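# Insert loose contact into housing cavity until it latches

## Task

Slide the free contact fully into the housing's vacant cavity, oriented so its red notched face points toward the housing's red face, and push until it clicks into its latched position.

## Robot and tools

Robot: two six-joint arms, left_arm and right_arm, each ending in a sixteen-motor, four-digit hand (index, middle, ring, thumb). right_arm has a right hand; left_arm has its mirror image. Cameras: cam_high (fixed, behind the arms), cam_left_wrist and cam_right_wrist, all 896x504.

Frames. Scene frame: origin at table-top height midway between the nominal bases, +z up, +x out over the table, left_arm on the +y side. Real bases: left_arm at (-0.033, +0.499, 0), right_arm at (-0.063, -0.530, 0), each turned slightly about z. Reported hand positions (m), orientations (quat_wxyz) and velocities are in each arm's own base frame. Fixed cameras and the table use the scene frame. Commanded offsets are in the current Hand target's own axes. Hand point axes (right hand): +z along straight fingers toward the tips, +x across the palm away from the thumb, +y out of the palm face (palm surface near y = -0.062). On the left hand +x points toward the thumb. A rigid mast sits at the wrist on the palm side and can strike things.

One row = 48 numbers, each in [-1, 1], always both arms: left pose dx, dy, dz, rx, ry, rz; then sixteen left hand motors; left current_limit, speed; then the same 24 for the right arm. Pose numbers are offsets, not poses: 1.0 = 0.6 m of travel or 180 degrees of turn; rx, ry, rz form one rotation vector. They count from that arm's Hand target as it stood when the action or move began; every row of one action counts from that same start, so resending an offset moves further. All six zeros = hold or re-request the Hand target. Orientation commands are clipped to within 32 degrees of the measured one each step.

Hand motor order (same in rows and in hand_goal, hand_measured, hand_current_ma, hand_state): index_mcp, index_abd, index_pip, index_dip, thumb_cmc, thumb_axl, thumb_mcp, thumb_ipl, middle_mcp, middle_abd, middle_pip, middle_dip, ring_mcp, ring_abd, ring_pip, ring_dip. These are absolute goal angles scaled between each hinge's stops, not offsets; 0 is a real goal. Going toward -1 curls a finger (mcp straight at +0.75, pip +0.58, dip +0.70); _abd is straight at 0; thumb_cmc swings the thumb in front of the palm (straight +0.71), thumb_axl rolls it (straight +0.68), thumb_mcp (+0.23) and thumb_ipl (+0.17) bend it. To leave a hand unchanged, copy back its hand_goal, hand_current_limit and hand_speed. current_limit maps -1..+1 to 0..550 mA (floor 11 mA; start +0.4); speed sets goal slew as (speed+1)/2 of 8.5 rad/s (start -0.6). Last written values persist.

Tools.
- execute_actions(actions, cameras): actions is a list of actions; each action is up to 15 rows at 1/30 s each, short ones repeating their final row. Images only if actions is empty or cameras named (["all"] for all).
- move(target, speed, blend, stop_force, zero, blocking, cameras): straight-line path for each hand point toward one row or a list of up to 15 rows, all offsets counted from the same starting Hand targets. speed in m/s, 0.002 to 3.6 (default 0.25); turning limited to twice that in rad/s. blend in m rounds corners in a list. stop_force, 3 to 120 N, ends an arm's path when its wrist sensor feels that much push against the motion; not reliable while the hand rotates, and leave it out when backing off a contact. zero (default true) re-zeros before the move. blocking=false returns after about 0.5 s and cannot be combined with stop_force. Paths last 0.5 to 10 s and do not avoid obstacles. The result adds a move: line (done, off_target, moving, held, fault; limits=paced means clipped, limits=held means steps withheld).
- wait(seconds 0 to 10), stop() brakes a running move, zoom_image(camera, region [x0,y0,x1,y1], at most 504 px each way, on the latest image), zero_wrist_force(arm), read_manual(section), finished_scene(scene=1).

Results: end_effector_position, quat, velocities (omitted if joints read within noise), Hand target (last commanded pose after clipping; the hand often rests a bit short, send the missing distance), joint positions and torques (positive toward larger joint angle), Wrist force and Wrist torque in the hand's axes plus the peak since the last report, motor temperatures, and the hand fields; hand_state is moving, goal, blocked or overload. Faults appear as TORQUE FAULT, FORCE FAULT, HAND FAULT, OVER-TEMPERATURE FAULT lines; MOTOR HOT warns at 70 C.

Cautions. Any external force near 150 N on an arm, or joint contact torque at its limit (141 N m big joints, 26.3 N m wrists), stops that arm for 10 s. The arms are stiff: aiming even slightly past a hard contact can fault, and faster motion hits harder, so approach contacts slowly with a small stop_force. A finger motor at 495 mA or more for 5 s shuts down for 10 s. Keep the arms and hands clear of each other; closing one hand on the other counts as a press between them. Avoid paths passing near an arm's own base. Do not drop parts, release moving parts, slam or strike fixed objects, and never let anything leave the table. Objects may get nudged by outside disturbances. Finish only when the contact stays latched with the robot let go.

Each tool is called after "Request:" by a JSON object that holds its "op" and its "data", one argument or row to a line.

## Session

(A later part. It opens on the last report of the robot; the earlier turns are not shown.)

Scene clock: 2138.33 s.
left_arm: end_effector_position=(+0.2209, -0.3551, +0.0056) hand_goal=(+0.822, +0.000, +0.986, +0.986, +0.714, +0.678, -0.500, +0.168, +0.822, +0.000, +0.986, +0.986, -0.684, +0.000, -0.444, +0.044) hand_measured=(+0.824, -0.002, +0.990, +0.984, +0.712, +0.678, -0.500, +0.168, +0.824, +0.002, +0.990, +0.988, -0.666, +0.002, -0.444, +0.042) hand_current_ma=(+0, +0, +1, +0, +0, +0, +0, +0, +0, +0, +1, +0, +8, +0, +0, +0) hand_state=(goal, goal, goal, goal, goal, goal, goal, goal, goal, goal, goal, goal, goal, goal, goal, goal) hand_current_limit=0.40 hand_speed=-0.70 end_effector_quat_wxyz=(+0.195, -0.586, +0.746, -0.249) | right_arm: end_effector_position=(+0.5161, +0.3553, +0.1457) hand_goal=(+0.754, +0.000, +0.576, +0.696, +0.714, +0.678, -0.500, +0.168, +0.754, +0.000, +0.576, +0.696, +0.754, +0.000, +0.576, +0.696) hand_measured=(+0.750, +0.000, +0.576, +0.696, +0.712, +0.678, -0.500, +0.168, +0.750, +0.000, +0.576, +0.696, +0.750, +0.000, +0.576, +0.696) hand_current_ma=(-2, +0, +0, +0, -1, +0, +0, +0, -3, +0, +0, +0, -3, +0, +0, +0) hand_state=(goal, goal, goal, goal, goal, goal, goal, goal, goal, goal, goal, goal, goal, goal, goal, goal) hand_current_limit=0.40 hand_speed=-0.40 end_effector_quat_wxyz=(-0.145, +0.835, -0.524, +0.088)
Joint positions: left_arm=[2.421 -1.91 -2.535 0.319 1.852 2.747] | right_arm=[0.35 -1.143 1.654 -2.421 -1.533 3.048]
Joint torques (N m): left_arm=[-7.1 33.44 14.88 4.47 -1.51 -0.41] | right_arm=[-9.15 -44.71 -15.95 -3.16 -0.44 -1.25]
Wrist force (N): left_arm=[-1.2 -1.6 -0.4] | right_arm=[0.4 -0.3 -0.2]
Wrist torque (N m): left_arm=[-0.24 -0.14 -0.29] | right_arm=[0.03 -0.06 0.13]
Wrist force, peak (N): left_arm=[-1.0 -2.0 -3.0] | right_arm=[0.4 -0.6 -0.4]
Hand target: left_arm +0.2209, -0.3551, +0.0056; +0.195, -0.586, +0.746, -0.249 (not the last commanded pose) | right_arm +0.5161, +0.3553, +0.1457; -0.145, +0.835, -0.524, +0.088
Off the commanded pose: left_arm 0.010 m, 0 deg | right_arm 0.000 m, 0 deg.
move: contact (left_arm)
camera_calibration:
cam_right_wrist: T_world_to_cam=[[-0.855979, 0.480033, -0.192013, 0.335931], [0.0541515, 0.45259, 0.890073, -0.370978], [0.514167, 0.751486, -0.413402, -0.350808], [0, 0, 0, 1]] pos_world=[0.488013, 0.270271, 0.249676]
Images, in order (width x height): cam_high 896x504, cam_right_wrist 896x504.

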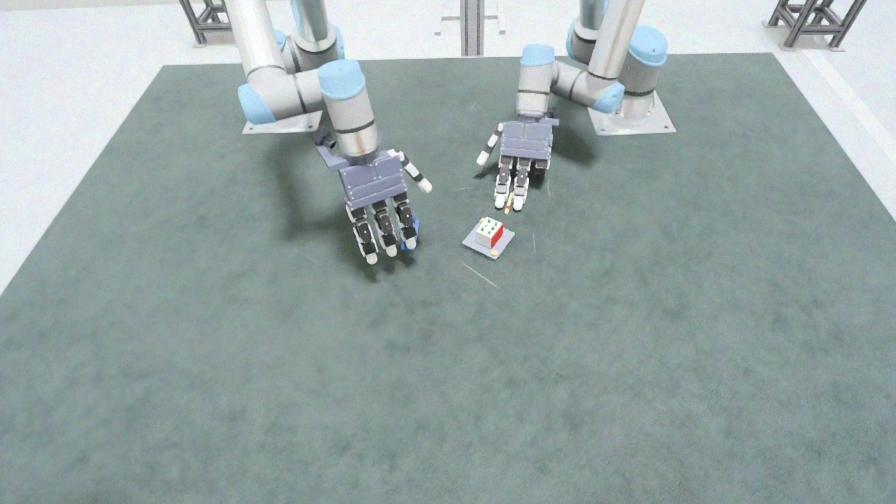

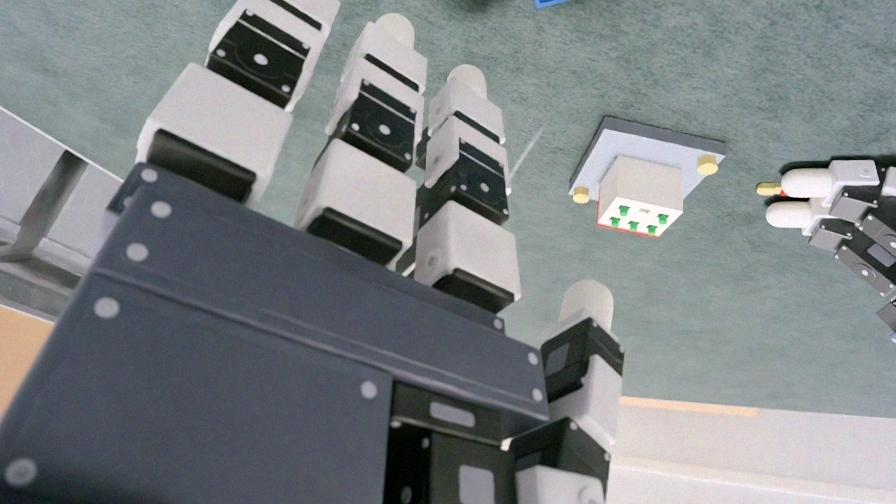

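Request:
{"op": "move", "data": {
  "target": [
    [0,0,0,0,0,0,0.822,-0.06,0.986,0.986,0.714,0.678,-0.5,0.168,0.822,0.06,0.986,0.986,-0.684,0,-0.444,0.044,0.4,-0.95,0,0,0,0,0,0,0.754,0,0.576,0.696,0.714,0.678,-0.5,0.168,0.754,0,0.576,0.696,0.754,0,0.576,0.696,0.4,-0.4],
    [0,0,0,0,0,0,0.822,-0.18,0.986,0.986,0.714,0.678,-0.5,0.168,0.822,0.18,0.986,0.986,-0.684,0,-0.444,0.044,0.4,-0.95,0,0,0,0,0,0,0.754,0,0.576,0.696,0.714,0.678,-0.5,0.168,0.754,0,0.576,0.696,0.754,0,0.576,0.696,0.4,-0.4]
  ],
  "cameras": ["cam_high","cam_right_wrist"]
}}

Request:
{"op": "zoom_image", "data": {
  "camera": "cam_high",
  "region": [460, 170, 560, 240]
}}

Request:
{"op": "zoom_image", "data": {
  "camera": "cam_right_wrist",
  "region": [720, 140, 896, 240]
}}

Scene clock: 2150.00 s.
left_arm: end_effector_position=(+0.2209, -0.3551, +0.0057) hand_goal=(+0.822, -0.180, +0.986, +0.986, +0.714, +0.678, -0.500, +0.168, +0.822, +0.180, +0.986, +0.986, -0.684, +0.000, -0.444, +0.044) hand_measured=(+0.826, -0.062, +0.990, +0.984, +0.712, +0.678, -0.500, +0.168, +0.826, +0.076, +0.990, +0.988, -0.666, +0.002, -0.444, +0.042) hand_current_ma=(+1, +191, +1, +0, +0, +0, +0, +0, +1, -153, +1, +0, +8, +0, +0, +0) hand_state=(goal, blocked, goal, goal, goal, goal, goal, goal, goal, blocked, goal, goal, goal, goal, goal, goal) hand_current_limit=0.40 hand_speed=-0.95 end_effector_quat_wxyz=(+0.195, -0.586, +0.746, -0.249) | right_arm: end_effector_position=(+0.5161, +0.3553, +0.1457) hand_goal=(+0.754, +0.000, +0.576, +0.696, +0.714, +0.678, -0.500, +0.168, +0.754, +0.000, +0.576, +0.696, +0.754, +0.000, +0.576, +0.696) hand_measured=(+0.750, +0.000, +0.576, +0.696, +0.712, +0.678, -0.500, +0.168, +0.750, +0.000, +0.576, +0.696, +0.750, +0.000, +0.576, +0.696) hand_current_ma=(-2, +0, +0, +0, -1, +0, +0, +0, -3, +0, +0, +0, -3, +0, +0, +0) hand_state=(goal, goal, goal, goal, goal, goal, goal, goal, goal, goal, goal, goal, goal, goal, goal, goal) hand_current_limit=0.40 hand_speed=-0.40 end_effector_quat_wxyz=(-0.145, +0.835, -0.524, +0.088)
Joint positions: left_arm=[2.421 -1.91 -2.535 0.319 1.852 2.747] | right_arm=[0.35 -1.143 1.654 -2.421 -1.533 3.048]
Joint torques (N m): left_arm=[1.53 30.43 12.07 2.77 -1.08 -0.36] | right_arm=[-9.44 -42.66 -17.15 -3.33 -0.24 -0.93]
Wrist force (N): left_arm=[-1.4 -2.3 -1.9] | right_arm=[0.2 -0.4 -0.3]
Wrist torque (N m): left_arm=[-0.06 -0.14 -0.31] | right_arm=[0.03 -0.03 0.12]
Wrist force, peak (N): left_arm=[-1.3 -2.4 -2.0] | right_arm=[0.2 -0.6 -0.6]
Hand target: left_arm +0.2209, -0.3551, +0.0056; +0.195, -0.586, +0.746, -0.249 | right_arm +0.5161, +0.3553, +0.1457; -0.145, +0.835, -0.524, +0.088
Off the commanded pose: left_arm 0.000 m, 0 deg | right_arm 0.000 m, 0 deg.
move: done
camera_calibration:
cam_right_wrist: T_world_to_cam=[[-0.855979, 0.480033, -0.192013, 0.335931], [0.0541515, 0.45259, 0.890073, -0.370978], [0.514167, 0.751486, -0.413402, -0.350808], [0, 0, 0, 1]] pos_world=[0.488013, 0.270271, 0.249676]
Images, in order (width x height): cam_high 896x504, cam_right_wrist 896x504.

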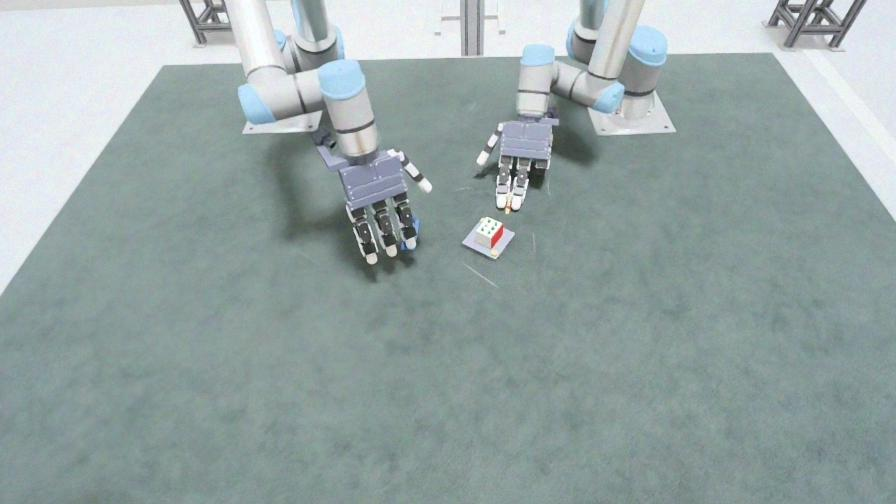

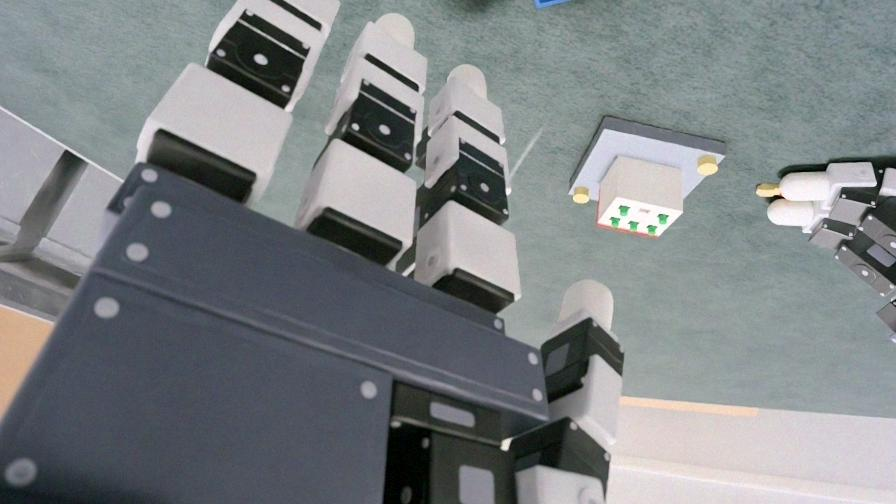

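Scaled by 5.040 from the camera's 896x504 image, which has a finer 1280x720 frame.

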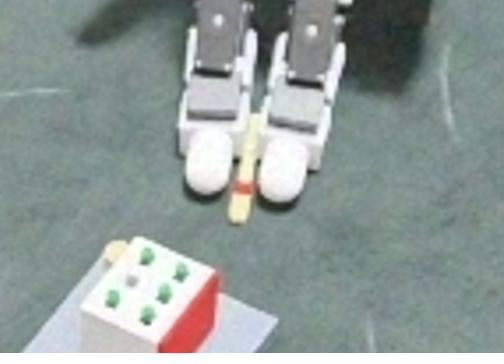

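Scaled by 2.864 from the camera's 896x504 image, which has a finer 1280x720 frame.

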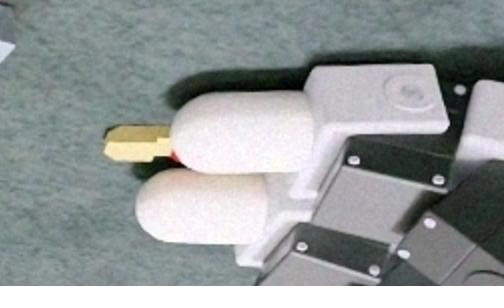

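Request:
{"op": "move", "data": {
  "target": [
    [0,0,0,0,0,0,0.822,-0.23,0.986,0.986,0.714,0.678,-0.5,0.168,0.822,0.24,0.986,0.986,-0.684,0,-0.444,0.044,0.4,-0.95,0,0,0,0,0,0,0.754,0,0.576,0.696,0.714,0.678,-0.5,0.168,0.754,0,0.576,0.696,0.754,0,0.576,0.696,0.4,-0.4],
    [0,-0.00702,-0.00932,0,0,0,0.822,-0.23,0.986,0.986,0.714,0.678,-0.5,0.168,0.822,0.24,0.986,0.986,-0.684,0,-0.444,0.044,0.4,-0.95,0,0,0,0,0,0,0.754,0,0.576,0.696,0.714,0.678,-0.5,0.168,0.754,0,0.576,0.696,0.754,0,0.576,0.696,0.4,-0.4]
  ],
  "cameras": ["cam_high","cam_right_wrist"],
  "speed": 0.008
}}

Request:
{"op": "zoom_image", "data": {
  "camera": "cam_high",
  "region": [460, 170, 560, 240]
}}

Request:
{"op": "zoom_image", "data": {
  "camera": "cam_right_wrist",
  "region": [720, 140, 896, 240]
}}

Scene clock: 2158.50 s.
left_arm: end_effector_position=(+0.2210, -0.3551, +0.0127) hand_goal=(+0.822, -0.230, +0.986, +0.986, +0.714, +0.678, -0.500, +0.168, +0.822, +0.240, +0.986, +0.986, -0.684, +0.000, -0.444, +0.044) hand_measured=(+0.812, -0.094, +0.986, +0.984, +0.712, +0.678, -0.500, +0.168, +0.822, +0.130, +0.996, +0.988, -0.666, +0.002, -0.444, +0.042) hand_current_ma=(-3, +244, +0, +0, +0, +0, +0, +0, +0, -163, +3, +0, +8, +0, +0, +0) hand_state=(goal, blocked, goal, goal, goal, goal, goal, goal, goal, blocked, goal, goal, goal, goal, goal, goal) hand_current_limit=0.40 hand_speed=-0.95 end_effector_quat_wxyz=(+0.195, -0.586, +0.746, -0.249) | right_arm: end_effector_position=(+0.5161, +0.3553, +0.1457) hand_goal=(+0.754, +0.000, +0.576, +0.696, +0.714, +0.678, -0.500, +0.168, +0.754, +0.000, +0.576, +0.696, +0.754, +0.000, +0.576, +0.696) hand_measured=(+0.750, +0.000, +0.576, +0.696, +0.712, +0.678, -0.500, +0.168, +0.750, +0.000, +0.576, +0.696, +0.750, +0.000, +0.576, +0.696) hand_current_ma=(-2, +0, +0, +0, -1, +0, +0, +0, -3, +0, +0, +0, -3, +0, +0, +0) hand_state=(goal, goal, goal, goal, goal, goal, goal, goal, goal, goal, goal, goal, goal, goal, goal, goal) hand_current_limit=0.40 hand_speed=-0.40 end_effector_quat_wxyz=(-0.145, +0.835, -0.524, +0.088)
Joint positions: left_arm=[2.421 -1.882 -2.533 0.289 1.852 2.747] | right_arm=[0.35 -1.143 1.654 -2.421 -1.533 3.048]
Joint torques (N m): left_arm=[8.03 18.01 13.78 4.53 -1.34 0.76] | right_arm=[-7.94 -44.75 -16.62 -3.16 -0.36 -1.28]
Wrist force (N): left_arm=[-1.4 -0.8 -0.2] | right_arm=[0.2 -0.4 -0.2]
Wrist torque (N m): left_arm=[-0.29 -0.11 -0.31] | right_arm=[0.03 -0.04 0.12]
Wrist force, peak (N): left_arm=[-0.5 -3.5 -3.1] | right_arm=[0.5 -0.5 -0.3]
Hand target: left_arm +0.2210, -0.3551, +0.0126; +0.195, -0.586, +0.746, -0.249 | right_arm +0.5161, +0.3553, +0.1457; -0.145, +0.835, -0.524, +0.088
Off the commanded pose: left_arm 0.000 m, 0 deg | right_arm 0.000 m, 0 deg.
move: done
camera_calibration:
cam_right_wrist: T_world_to_cam=[[-0.855979, 0.480033, -0.192013, 0.335931], [0.0541515, 0.45259, 0.890073, -0.370978], [0.514167, 0.751486, -0.413402, -0.350808], [0, 0, 0, 1]] pos_world=[0.488013, 0.270271, 0.249676]
Images, in order (width x height): cam_high 896x504, cam_right_wrist 896x504.

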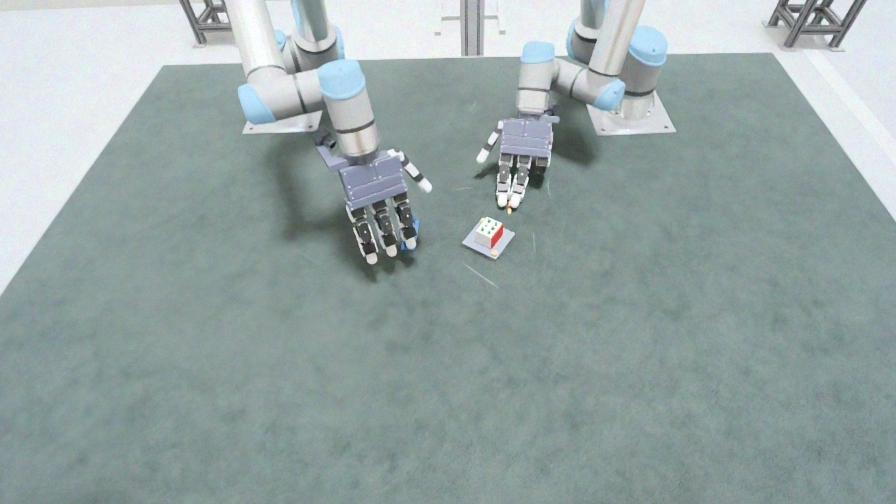

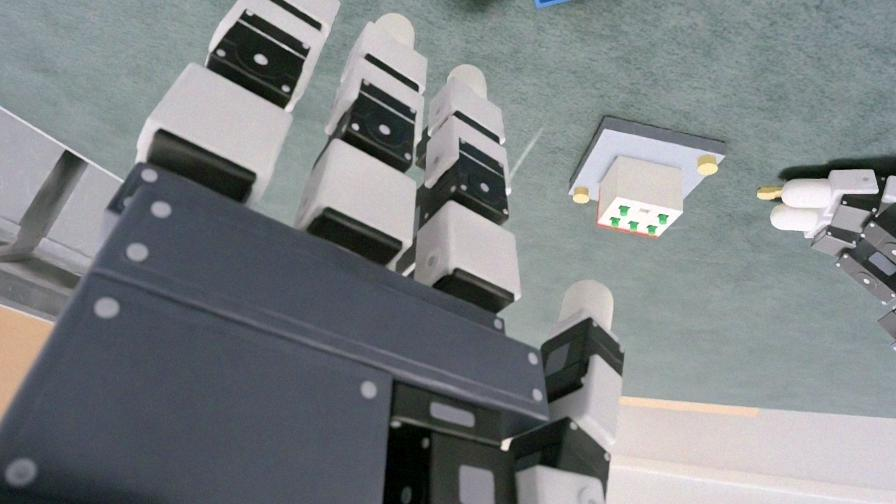

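Scaled by 5.040 from the camera's 896x504 image, which has a finer 1280x720 frame.

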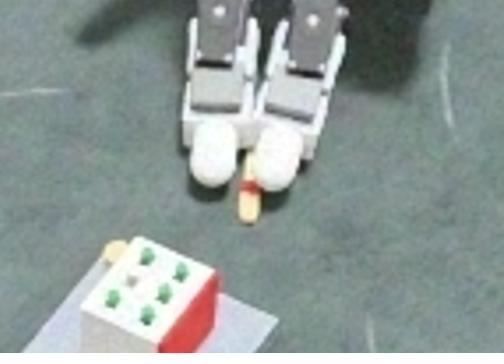

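Scaled by 2.864 from the camera's 896x504 image, which has a finer 1280x720 frame.

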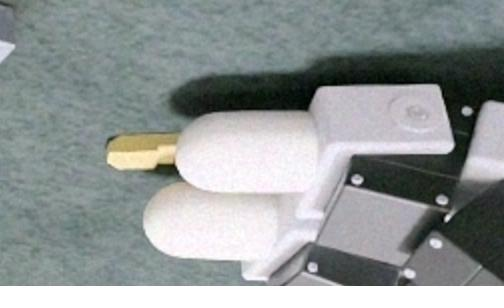

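Request:
{"op": "move", "data": {
  "target": [
    [0,0,0,0,0,0,0.822,0,0.986,0.986,0.714,0.678,-0.5,0.168,0.822,0,0.986,0.986,-0.684,0,-0.444,0.044,0.4,-0.7,0,0,0,0,0,0,0.754,0,0.576,0.696,0.714,0.678,-0.5,0.168,0.754,0,0.576,0.696,0.754,0,0.576,0.696,0.4,-0.4],
    [-0.005,0.03,-0.22,0,0,0,0.822,0,0.986,0.986,0.714,0.678,-0.5,0.168,0.822,0,0.986,0.986,-0.684,0,-0.444,0.044,0.4,-0.7,0,0,0,0,0,0,0.754,0,0.576,0.696,0.714,0.678,-0.5,0.168,0.754,0,0.576,0.696,0.754,0,0.576,0.696,0.4,-0.4]
  ],
  "cameras": ["cam_high","cam_right_wrist"],
  "speed": 0.1
}}

Request:
{"op": "zoom_image", "data": {
  "camera": "cam_high",
  "region": [460, 170, 560, 240]
}}

Request:
{"op": "zoom_image", "data": {
  "camera": "cam_right_wrist",
  "region": [720, 140, 896, 240]
}}

Scene clock: 2258.23 s.
left_arm: end_effector_position=(+0.1308, -0.3300, +0.1075) hand_goal=(+0.822, +0.000, +0.986, +0.986, +0.714, +0.678, -0.500, +0.168, +0.822, +0.000, +0.986, +0.986, -0.684, +0.000, -0.444, +0.044) hand_measured=(+0.812, -0.002, +0.984, +0.984, +0.712, +0.678, -0.500, +0.168, +0.816, +0.002, +0.986, +0.988, -0.666, +0.002, -0.444, +0.042) hand_current_ma=(-3, +0, +0, +0, +0, +0, +0, +0, -1, +0, +0, +0, +8, +0, +0, +0) hand_state=(goal, goal, goal, goal, goal, goal, goal, goal, goal, goal, goal, goal, goal, goal, goal, goal) hand_current_limit=0.40 hand_speed=-0.70 end_effector_quat_wxyz=(+0.195, -0.586, +0.746, -0.249) | right_arm: end_effector_position=(+0.5161, +0.3553, +0.1457) hand_goal=(+0.754, +0.000, +0.576, +0.696, +0.714, +0.678, -0.500, +0.168, +0.754, +0.000, +0.576, +0.696, +0.754, +0.000, +0.576, +0.696) hand_measured=(+0.750, +0.000, +0.576, +0.696, +0.712, +0.678, -0.500, +0.168, +0.750, +0.000, +0.576, +0.696, +0.750, +0.000, +0.576, +0.696) hand_current_ma=(-2, +0, +0, +0, -1, +0, +0, +0, -3, +0, +0, +0, -3, +0, +0, +0) hand_state=(goal, goal, goal, goal, goal, goal, goal, goal, goal, goal, goal, goal, goal, goal, goal, goal) hand_current_limit=0.40 hand_speed=-0.40 end_effector_quat_wxyz=(-0.145, +0.835, -0.524, +0.088)
Joint positions: left_arm=[2.263 -1.374 -2.594 -0.202 1.937 2.606] | right_arm=[0.35 -1.143 1.654 -2.421 -1.533 3.048]
Joint torques (N m): left_arm=[10.58 10.2 9.49 2.27 -1.5 1.19] | right_arm=[-10.81 -45.71 -17 -3.48 -0.45 -1.41]
Wrist force (N): left_arm=[-1.4 -0.8 0.2] | right_arm=[0.0 -0.6 -0.4]
Wrist torque (N m): left_arm=[-0.29 -0.12 -0.31] | right_arm=[0.01 -0.01 0.10]
Wrist force, peak (N): left_arm=[-1.1 -1.0 1.1] | right_arm=[0.2 -0.6 -0.5]
Hand target: left_arm +0.1308, -0.3300, +0.1075; +0.195, -0.586, +0.746, -0.249 | right_arm +0.5161, +0.3553, +0.1457; -0.145, +0.835, -0.524, +0.088
Off the commanded pose: left_arm 0.000 m, 0 deg | right_arm 0.000 m, 0 deg.
move: done
camera_calibration:
cam_right_wrist: T_world_to_cam=[[-0.855979, 0.480033, -0.192013, 0.335931], [0.0541515, 0.45259, 0.890073, -0.370978], [0.514167, 0.751486, -0.413402, -0.350808], [0, 0, 0, 1]] pos_world=[0.488013, 0.270271, 0.249676]
Images, in order (width x height): cam_high 896x504, cam_right_wrist 896x504.

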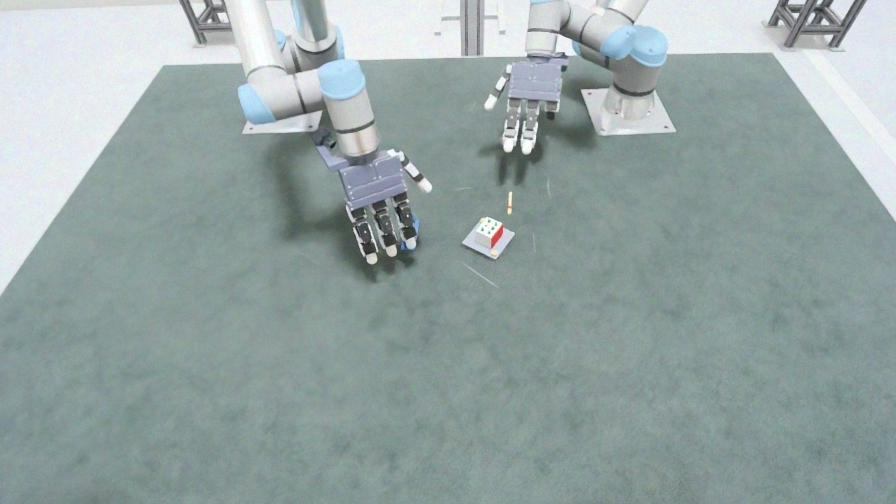

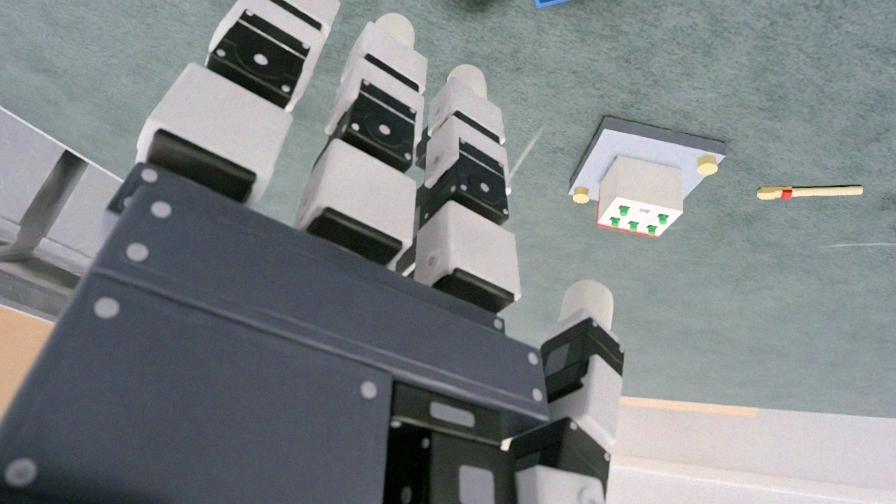

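Scaled by 5.040 from the camera's 896x504 image, which has a finer 1280x720 frame.

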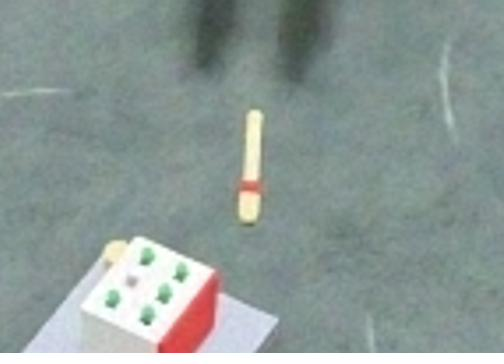

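Scaled by 2.864 from the camera's 896x504 image, which has a finer 1280x720 frame.

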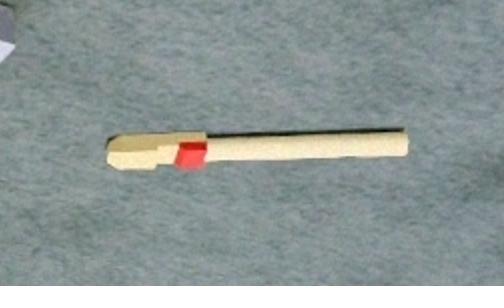

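Request:
{"op": "zoom_image", "data": {
  "camera": "cam_right_wrist",
  "region": [750, 180, 800, 205]
}}

Request:
{"op": "zoom_image", "data": {
  "camera": "cam_high",
  "region": [500, 185, 520, 220]
}}

Scaled by 10.080 from the camera's 896x504 image, which has a finer 1280x720 frame.

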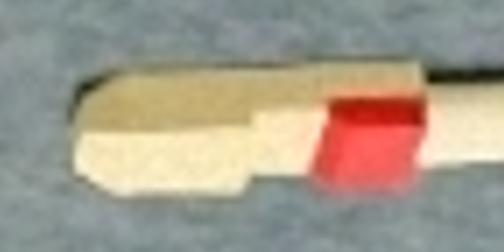

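Scaled by 14.400 from the camera's 896x504 image, which has a finer 1280x720 frame.

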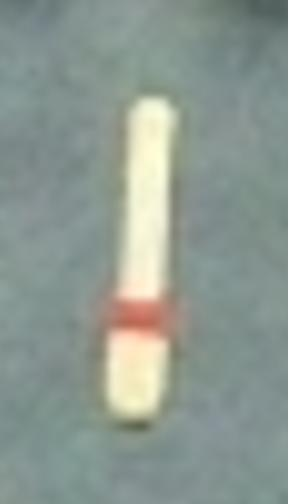

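Request:
{"op": "move", "data": {
  "target": [0.0672,-0.2903,0.0467,0,0,0,0.822,0,0.986,0.986,0.714,0.678,-0.5,0.168,0.822,0,0.986,0.986,-0.684,0,-0.444,0.044,0.4,-0.7,0,0,0,0,0,0,0.754,0,0.576,0.696,0.714,0.678,-0.5,0.168,0.754,0,0.576,0.696,0.754,0,0.576,0.696,0.4,-0.4],
  "cameras": ["cam_right_wrist"],
  "speed": 0.15
}}

Scene clock: 2342.23 s.
left_arm: end_effector_position=(+0.2728, -0.4062, +0.1894) hand_goal=(+0.822, +0.000, +0.986, +0.986, +0.714, +0.678, -0.500, +0.168, +0.822, +0.000, +0.986, +0.986, -0.684, +0.000, -0.444, +0.044) hand_measured=(+0.812, -0.002, +0.984, +0.984, +0.712, +0.678, -0.500, +0.168, +0.816, +0.002, +0.986, +0.988, -0.666, +0.002, -0.444, +0.042) hand_current_ma=(-3, +0, +0, +0, +0, +0, +0, +0, -1, +0, +0, +0, +8, +0, +0, +0) hand_state=(goal, goal, goal, goal, goal, goal, goal, goal, goal, goal, goal, goal, goal, goal, goal, goal) hand_current_limit=0.40 hand_speed=-0.70 end_effector_quat_wxyz=(+0.195, -0.586, +0.746, -0.249) | right_arm: end_effector_position=(+0.5161, +0.3553, +0.1457) hand_goal=(+0.754, +0.000, +0.576, +0.696, +0.714, +0.678, -0.500, +0.168, +0.754, +0.000, +0.576, +0.696, +0.754, +0.000, +0.576, +0.696) hand_measured=(+0.750, +0.000, +0.576, +0.696, +0.712, +0.678, -0.500, +0.168, +0.750, +0.000, +0.576, +0.696, +0.750, +0.000, +0.576, +0.696) hand_current_ma=(-2, +0, +0, +0, -1, +0, +0, +0, -3, +0, +0, +0, -3, +0, +0, +0) hand_state=(goal, goal, goal, goal, goal, goal, goal, goal, goal, goal, goal, goal, goal, goal, goal, goal) hand_current_limit=0.40 hand_speed=-0.40 end_effector_quat_wxyz=(-0.145, +0.835, -0.524, +0.088)
Joint positions: left_arm=[2.411 -1.555 -2.177 -0.396 1.857 2.738] | right_arm=[0.35 -1.143 1.654 -2.421 -1.533 3.048]
Joint torques (N m): left_arm=[-10.28 30.45 22.52 4.04 2.36 -1.13] | right_arm=[-9.06 -44.79 -16.81 -3.1 -0.71 -1.21]
Wrist force (N): left_arm=[-1.6 -0.8 0.0] | right_arm=[0.3 -0.5 -0.2]
Wrist torque (N m): left_arm=[-0.28 -0.08 -0.29] | right_arm=[0.01 -0.04 0.12]
Wrist force, peak (N): left_arm=[-1.2 -2.0 0.3] | right_arm=[0.6 -0.5 -0.2]
Hand target: left_arm +0.2728, -0.4063, +0.1895; +0.195, -0.586, +0.746, -0.249 | right_arm +0.5161, +0.3553, +0.1457; -0.145, +0.835, -0.524, +0.088
Off the commanded pose: left_arm 0.000 m, 0 deg | right_arm 0.000 m, 0 deg.
move: done
camera_calibration:
cam_right_wrist: T_world_to_cam=[[-0.855979, 0.480033, -0.192013, 0.335931], [0.0541515, 0.45259, 0.890073, -0.370978], [0.514167, 0.751486, -0.413402, -0.350808], [0, 0, 0, 1]] pos_world=[0.488013, 0.270271, 0.249676]
Images, in order (width x height): cam_right_wrist 896x504.

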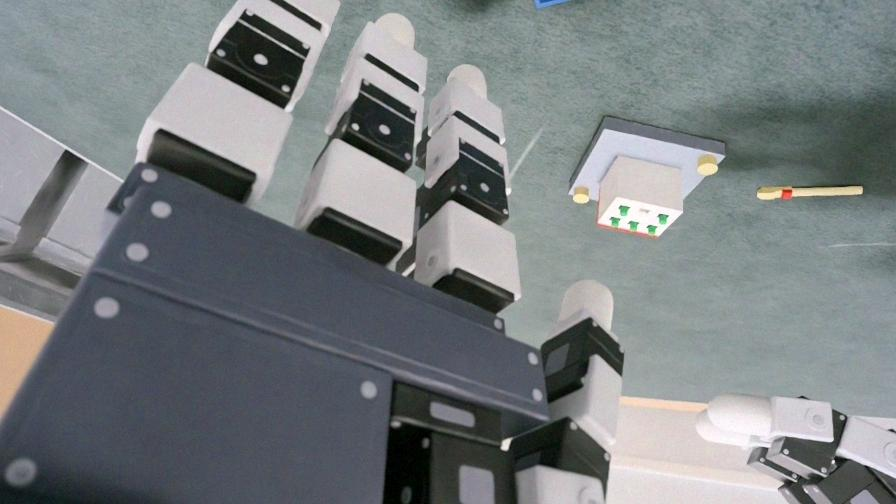

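Request:
{"op": "zoom_image", "data": {
  "camera": "cam_right_wrist",
  "region": [680, 375, 896, 504]
}}

Scaled by 2.333 from the camera's 896x504 image, which has a finer 1280x720 frame.

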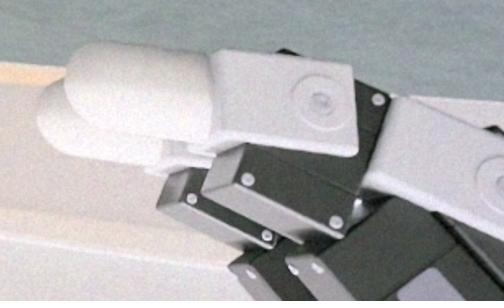

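Request:
{"op": "move", "data": {
  "target": [
    [0,0,0,0,0,0,0.9315,0,0.986,0.986,0.714,0.678,-0.5,0.168,0.9315,0,0.986,0.986,-0.684,0,-0.444,0.044,0.4,-0.7,0,0,0,0,0,0,0.754,0,0.576,0.696,0.714,0.678,-0.5,0.168,0.754,0,0.576,0.696,0.754,0,0.576,0.696,0.4,-0.4],
    [-0.0437,0.20132,0.07682,0,-0.01505,-0.01997,0.9315,0,0.986,0.986,0.714,0.678,-0.5,0.168,0.9315,0,0.986,0.986,-0.684,0,-0.444,0.044,0.4,-0.7,0,0,0,0,0,0,0.754,0,0.576,0.696,0.714,0.678,-0.5,0.168,0.754,0,0.576,0.696,0.754,0,0.576,0.696,0.4,-0.4]
  ],
  "cameras": ["cam_high","cam_right_wrist"],
  "speed": 0.1
}}

Request:
{"op": "zoom_image", "data": {
  "camera": "cam_high",
  "region": [460, 170, 560, 240]
}}

Request:
{"op": "zoom_image", "data": {
  "camera": "cam_right_wrist",
  "region": [720, 140, 896, 240]
}}

Scene clock: 2386.20 s.
left_arm: end_effector_position=(+0.2120, -0.3644, +0.0801) hand_goal=(+0.932, +0.000, +0.986, +0.986, +0.714, +0.678, -0.500, +0.168, +0.932, +0.000, +0.986, +0.986, -0.684, +0.000, -0.444, +0.044) hand_measured=(+0.916, -0.002, +0.984, +0.984, +0.712, +0.678, -0.500, +0.168, +0.916, +0.002, +0.986, +0.988, -0.666, +0.002, -0.444, +0.042) hand_current_ma=(-7, +0, +0, +0, +0, +0, +0, +0, -8, +0, +0, +0, +8, +0, +0, +0) hand_state=(goal, goal, goal, goal, goal, goal, goal, goal, goal, goal, goal, goal, goal, goal, goal, goal) hand_current_limit=0.40 hand_speed=-0.70 end_effector_quat_wxyz=(+0.205, -0.614, +0.723, -0.241) | right_arm: end_effector_position=(+0.5161, +0.3553, +0.1457) hand_goal=(+0.754, +0.000, +0.576, +0.696, +0.714, +0.678, -0.500, +0.168, +0.754, +0.000, +0.576, +0.696, +0.754, +0.000, +0.576, +0.696) hand_measured=(+0.750, +0.000, +0.576, +0.696, +0.712, +0.678, -0.500, +0.168, +0.750, +0.000, +0.576, +0.696, +0.750, +0.000, +0.576, +0.696) hand_current_ma=(-2, +0, +0, +0, -1, +0, +0, +0, -3, +0, +0, +0, -3, +0, +0, +0) hand_state=(goal, goal, goal, goal, goal, goal, goal, goal, goal, goal, goal, goal, goal, goal, goal, goal) hand_current_limit=0.40 hand_speed=-0.40 end_effector_quat_wxyz=(-0.145, +0.835, -0.524, +0.088)
Joint positions: left_arm=[2.366 -1.642 -2.471 -0.051 1.924 2.628] | right_arm=[0.35 -1.143 1.654 -2.421 -1.533 3.048]
Joint torques (N m): left_arm=[9.96 28.37 15.04 3.36 -1.71 1.22] | right_arm=[-8.56 -43.98 -15.83 -3.4 -0.53 -1.18]
Wrist force (N): left_arm=[-1.2 -0.8 0.0] | right_arm=[0.4 -0.5 -0.3]
Wrist torque (N m): left_arm=[-0.31 -0.12 -0.25] | right_arm=[0.01 -0.05 0.13]
Wrist force, peak (N): left_arm=[-1.2 -1.8 -0.1] | right_arm=[0.4 -0.6 -0.4]
Hand target: left_arm +0.2121, -0.3644, +0.0802; +0.205, -0.614, +0.723, -0.241 | right_arm +0.5161, +0.3553, +0.1457; -0.145, +0.835, -0.524, +0.088
Off the commanded pose: left_arm 0.000 m, 0 deg | right_arm 0.000 m, 0 deg.
move: done
camera_calibration:
cam_right_wrist: T_world_to_cam=[[-0.855979, 0.480033, -0.192013, 0.335931], [0.0541515, 0.45259, 0.890073, -0.370978], [0.514167, 0.751486, -0.413402, -0.350808], [0, 0, 0, 1]] pos_world=[0.488013, 0.270271, 0.249676]
Images, in order (width x height): cam_high 896x504, cam_right_wrist 896x504.

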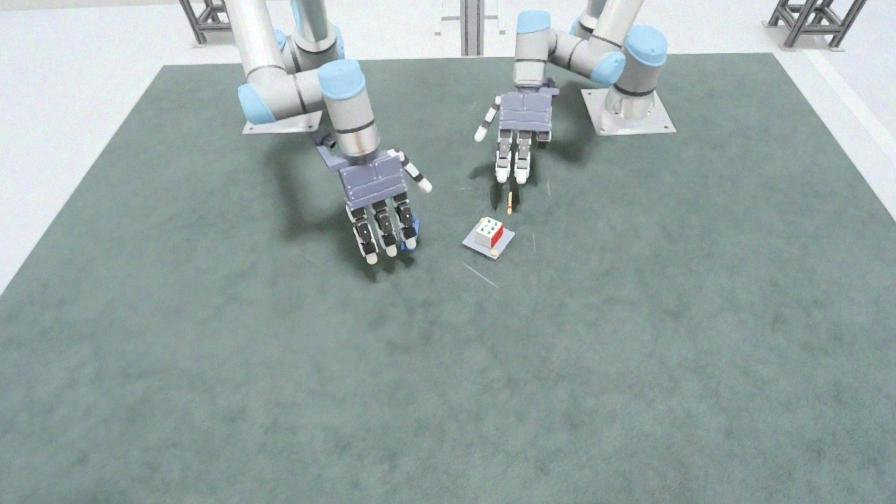

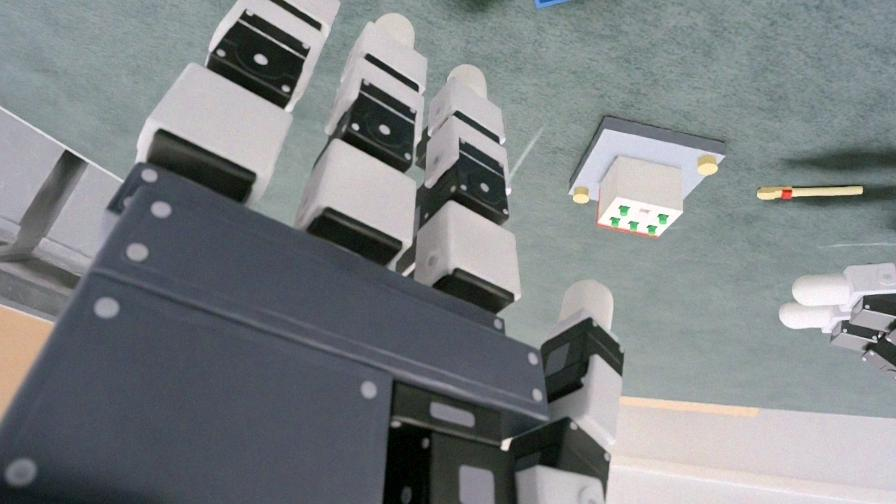

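Scaled by 5.040 from the camera's 896x504 image, which has a finer 1280x720 frame.

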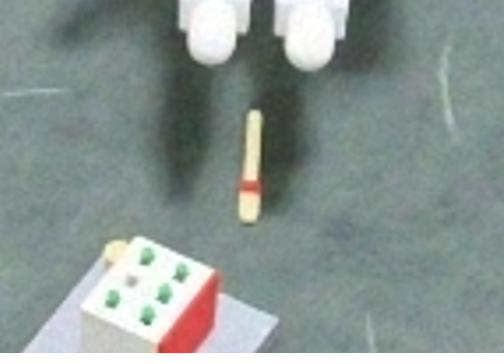

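Scaled by 2.864 from the camera's 896x504 image, which has a finer 1280x720 frame.

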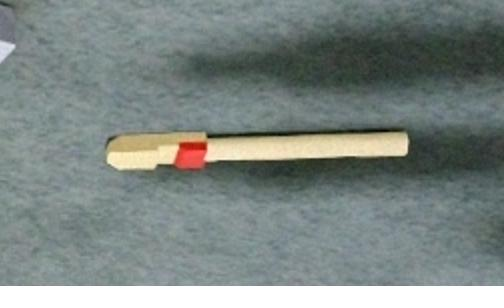

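Request:
{"op": "move", "data": {
  "target": [0,0.0622,0.0825,0,0,0,0.9315,0,0.986,0.986,0.714,0.678,-0.5,0.168,0.9315,0,0.986,0.986,-0.684,0,-0.444,0.044,0.4,-0.7,0,0,0,0,0,0,0.754,0,0.576,0.696,0.714,0.678,-0.5,0.168,0.754,0,0.576,0.696,0.754,0,0.576,0.696,0.4,-0.4],
  "cameras": ["cam_high","cam_right_wrist"],
  "speed": 0.06
}}

Request:
{"op": "zoom_image", "data": {
  "camera": "cam_high",
  "region": [460, 170, 560, 240]
}}

Request:
{"op": "zoom_image", "data": {
  "camera": "cam_right_wrist",
  "region": [720, 140, 896, 240]
}}

Scene clock: 2392.43 s.
left_arm: end_effector_position=(+0.2119, -0.3643, +0.0181) hand_goal=(+0.932, +0.000, +0.986, +0.986, +0.714, +0.678, -0.500, +0.168, +0.932, +0.000, +0.986, +0.986, -0.684, +0.000, -0.444, +0.044) hand_measured=(+0.916, -0.002, +0.984, +0.984, +0.712, +0.678, -0.500, +0.168, +0.916, +0.002, +0.986, +0.988, -0.666, +0.002, -0.444, +0.042) hand_current_ma=(-7, +0, +0, +0, +0, +0, +0, +0, -7, +0, +0, +0, +8, +0, +0, +0) hand_state=(goal, goal, goal, goal, goal, goal, goal, goal, goal, goal, goal, goal, goal, goal, goal, goal) hand_current_limit=0.40 hand_speed=-0.70 end_effector_quat_wxyz=(+0.205, -0.615, +0.723, -0.241) | right_arm: end_effector_position=(+0.5161, +0.3553, +0.1457) hand_goal=(+0.754, +0.000, +0.576, +0.696, +0.714, +0.678, -0.500, +0.168, +0.754, +0.000, +0.576, +0.696, +0.754, +0.000, +0.576, +0.696) hand_measured=(+0.750, +0.000, +0.576, +0.696, +0.712, +0.678, -0.500, +0.168, +0.750, +0.000, +0.576, +0.696, +0.750, +0.000, +0.576, +0.696) hand_current_ma=(-2, +0, +0, +0, -1, +0, +0, +0, -3, +0, +0, +0, -3, +0, +0, +0) hand_state=(goal, goal, goal, goal, goal, goal, goal, goal, goal, goal, goal, goal, goal, goal, goal, goal) hand_current_limit=0.40 hand_speed=-0.40 end_effector_quat_wxyz=(-0.145, +0.835, -0.524, +0.088)
Joint positions: left_arm=[2.366 -1.857 -2.514 0.207 1.924 2.628] | right_arm=[0.35 -1.143 1.654 -2.421 -1.533 3.048]
Joint torques (N m): left_arm=[-9.86 29.59 15.88 2.71 1.58 1.32] | right_arm=[-9.72 -43.57 -16 -2.99 -0.56 -1.25]
Wrist force (N): left_arm=[-1.2 -1.0 0.0] | right_arm=[0.3 -0.4 -0.4]
Wrist torque (N m): left_arm=[-0.32 -0.12 -0.23] | right_arm=[0.04 -0.04 0.12]
Wrist force, peak (N): left_arm=[-1.2 -1.4 -0.5] | right_arm=[0.4 -0.7 -0.2]
Hand target: left_arm +0.2119, -0.3643, +0.0182; +0.205, -0.614, +0.723, -0.241 | right_arm +0.5161, +0.3553, +0.1457; -0.145, +0.835, -0.524, +0.088
Off the commanded pose: left_arm 0.000 m, 0 deg | right_arm 0.000 m, 0 deg.
move: done
camera_calibration:
cam_right_wrist: T_world_to_cam=[[-0.855979, 0.480033, -0.192013, 0.335931], [0.0541515, 0.45259, 0.890073, -0.370978], [0.514167, 0.751486, -0.413402, -0.350808], [0, 0, 0, 1]] pos_world=[0.488013, 0.270271, 0.249676]
Images, in order (width x height): cam_high 896x504, cam_right_wrist 896x504.

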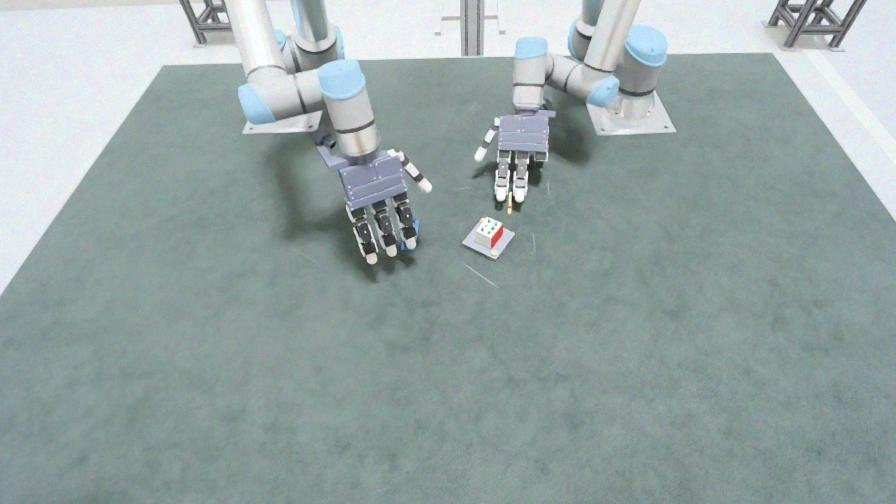

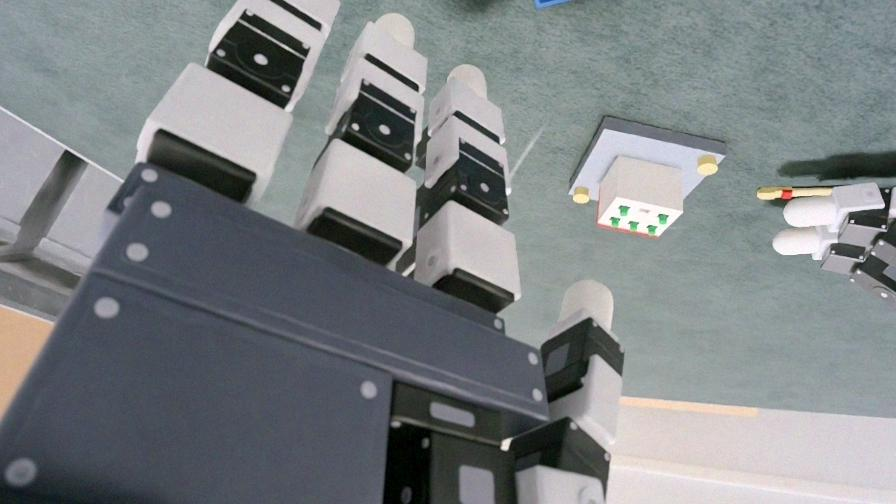

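Scaled by 5.040 from the camera's 896x504 image, which has a finer 1280x720 frame.

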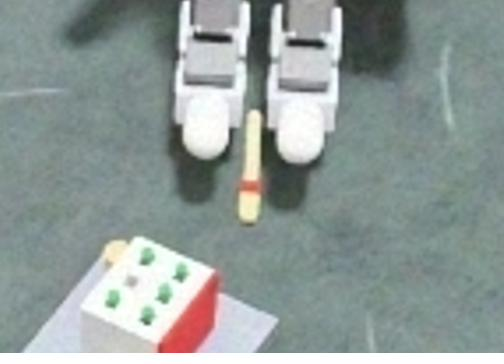

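Scaled by 2.864 from the camera's 896x504 image, which has a finer 1280x720 frame.

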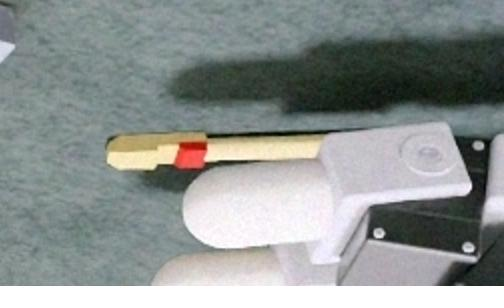

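Request:
{"op": "move", "data": {
  "target": [0,0.0321,0.0426,0,0,0,0.9315,0,0.986,0.986,0.714,0.678,-0.5,0.168,0.9315,0,0.986,0.986,-0.684,0,-0.444,0.044,0.4,-0.7,0,0,0,0,0,0,0.754,0,0.576,0.696,0.714,0.678,-0.5,0.168,0.754,0,0.576,0.696,0.754,0,0.576,0.696,0.4,-0.4],
  "cameras": ["cam_high","cam_right_wrist"],
  "speed": 0.01,
  "stop_force": 3
}}

Request:
{"op": "zoom_image", "data": {
  "camera": "cam_high",
  "region": [460, 170, 560, 240]
}}

Request:
{"op": "zoom_image", "data": {
  "camera": "cam_right_wrist",
  "region": [720, 140, 896, 240]
}}

Scene clock: 2401.33 s.
left_arm: end_effector_position=(+0.2119, -0.3643, -0.0004) hand_goal=(+0.932, +0.000, +0.986, +0.986, +0.714, +0.678, -0.500, +0.168, +0.932, +0.000, +0.986, +0.986, -0.684, +0.000, -0.444, +0.044) hand_measured=(+0.916, -0.002, +0.984, +0.984, +0.712, +0.678, -0.500, +0.168, +0.916, +0.002, +0.986, +0.988, -0.684, +0.002, -0.444, +0.042) hand_current_ma=(-7, +0, +0, +0, +0, +0, +0, +0, -7, +0, +0, +0, +0, +0, +0, +0) hand_state=(goal, goal, goal, goal, goal, goal, goal, goal, goal, goal, goal, goal, goal, goal, goal, goal) hand_current_limit=0.40 hand_speed=-0.70 end_effector_quat_wxyz=(+0.205, -0.614, +0.723, -0.241) | right_arm: end_effector_position=(+0.5161, +0.3553, +0.1457) hand_goal=(+0.754, +0.000, +0.576, +0.696, +0.714, +0.678, -0.500, +0.168, +0.754, +0.000, +0.576, +0.696, +0.754, +0.000, +0.576, +0.696) hand_measured=(+0.750, +0.000, +0.576, +0.696, +0.712, +0.678, -0.500, +0.168, +0.750, +0.000, +0.576, +0.696, +0.750, +0.000, +0.576, +0.696) hand_current_ma=(-2, +0, +0, +0, -1, +0, +0, +0, -3, +0, +0, +0, -3, +0, +0, +0) hand_state=(goal, goal, goal, goal, goal, goal, goal, goal, goal, goal, goal, goal, goal, goal, goal, goal) hand_current_limit=0.40 hand_speed=-0.40 end_effector_quat_wxyz=(-0.145, +0.835, -0.524, +0.088)
Joint positions: left_arm=[2.365 -1.928 -2.519 0.285 1.924 2.628] | right_arm=[0.35 -1.143 1.654 -2.421 -1.533 3.048]
Joint torques (N m): left_arm=[-7.96 35.56 13.62 4.73 1.01 -1.05] | right_arm=[-9.64 -42.1 -16.07 -3.27 -0.88 -1.36]
Wrist force (N): left_arm=[-1.0 -1.1 -0.4] | right_arm=[0.0 -0.4 -0.2]
Wrist torque (N m): left_arm=[-0.33 -0.20 -0.19] | right_arm=[0.02 -0.01 0.10]
Wrist force, peak (N): left_arm=[-0.9 -4.0 -1.8] | right_arm=[0.2 -0.7 -0.4]
Hand target: left_arm +0.2119, -0.3643, -0.0004; +0.205, -0.614, +0.723, -0.241 (not the last commanded pose) | right_arm +0.5161, +0.3553, +0.1457; -0.145, +0.835, -0.524, +0.088
Off the commanded pose: left_arm 0.013 m, 0 deg | right_arm 0.000 m, 0 deg.
move: contact (left_arm)
camera_calibration:
cam_right_wrist: T_world_to_cam=[[-0.855979, 0.480033, -0.192013, 0.335931], [0.0541515, 0.45259, 0.890073, -0.370978], [0.514167, 0.751486, -0.413402, -0.350808], [0, 0, 0, 1]] pos_world=[0.488013, 0.270271, 0.249676]
Images, in order (width x height): cam_high 896x504, cam_right_wrist 896x504.

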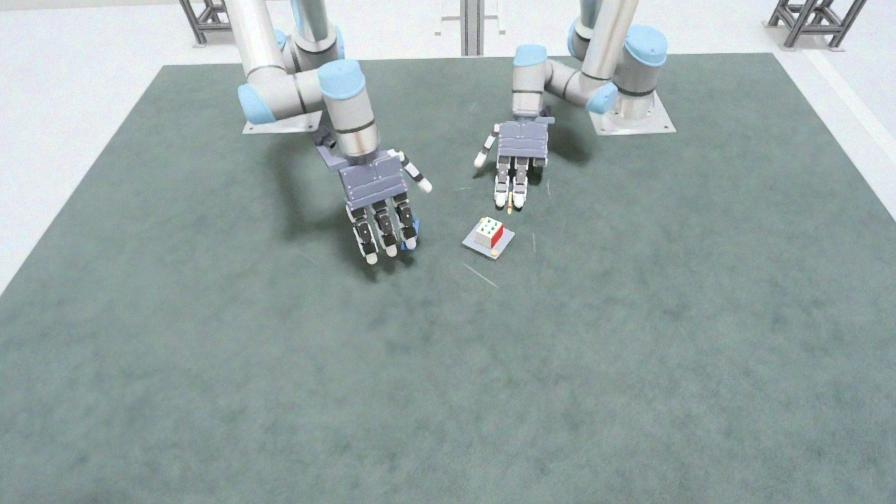

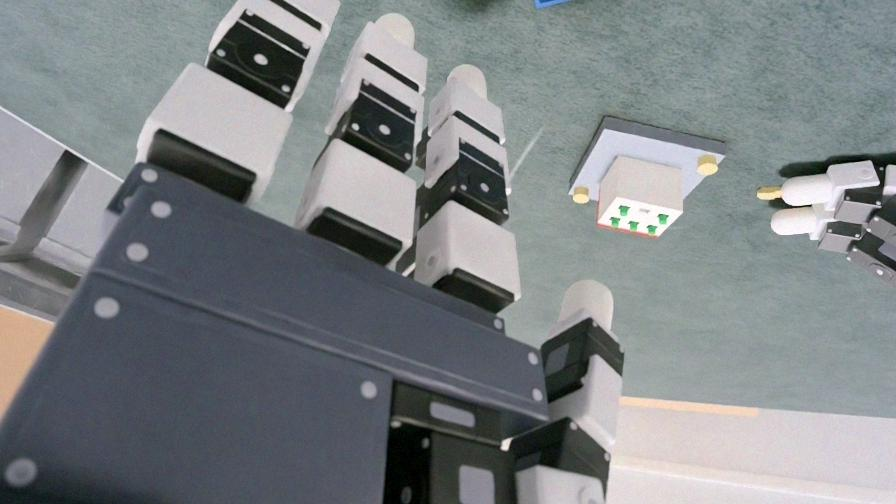

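Scaled by 5.040 from the camera's 896x504 image, which has a finer 1280x720 frame.

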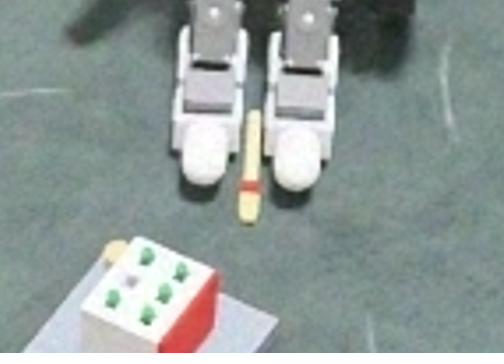

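Scaled by 2.864 from the camera's 896x504 image, which has a finer 1280x720 frame.

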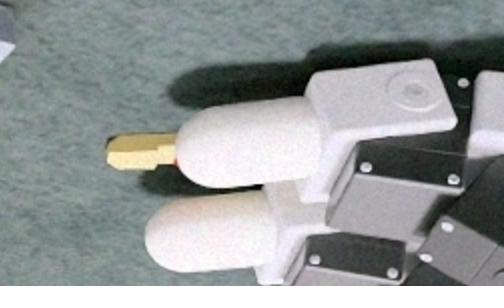

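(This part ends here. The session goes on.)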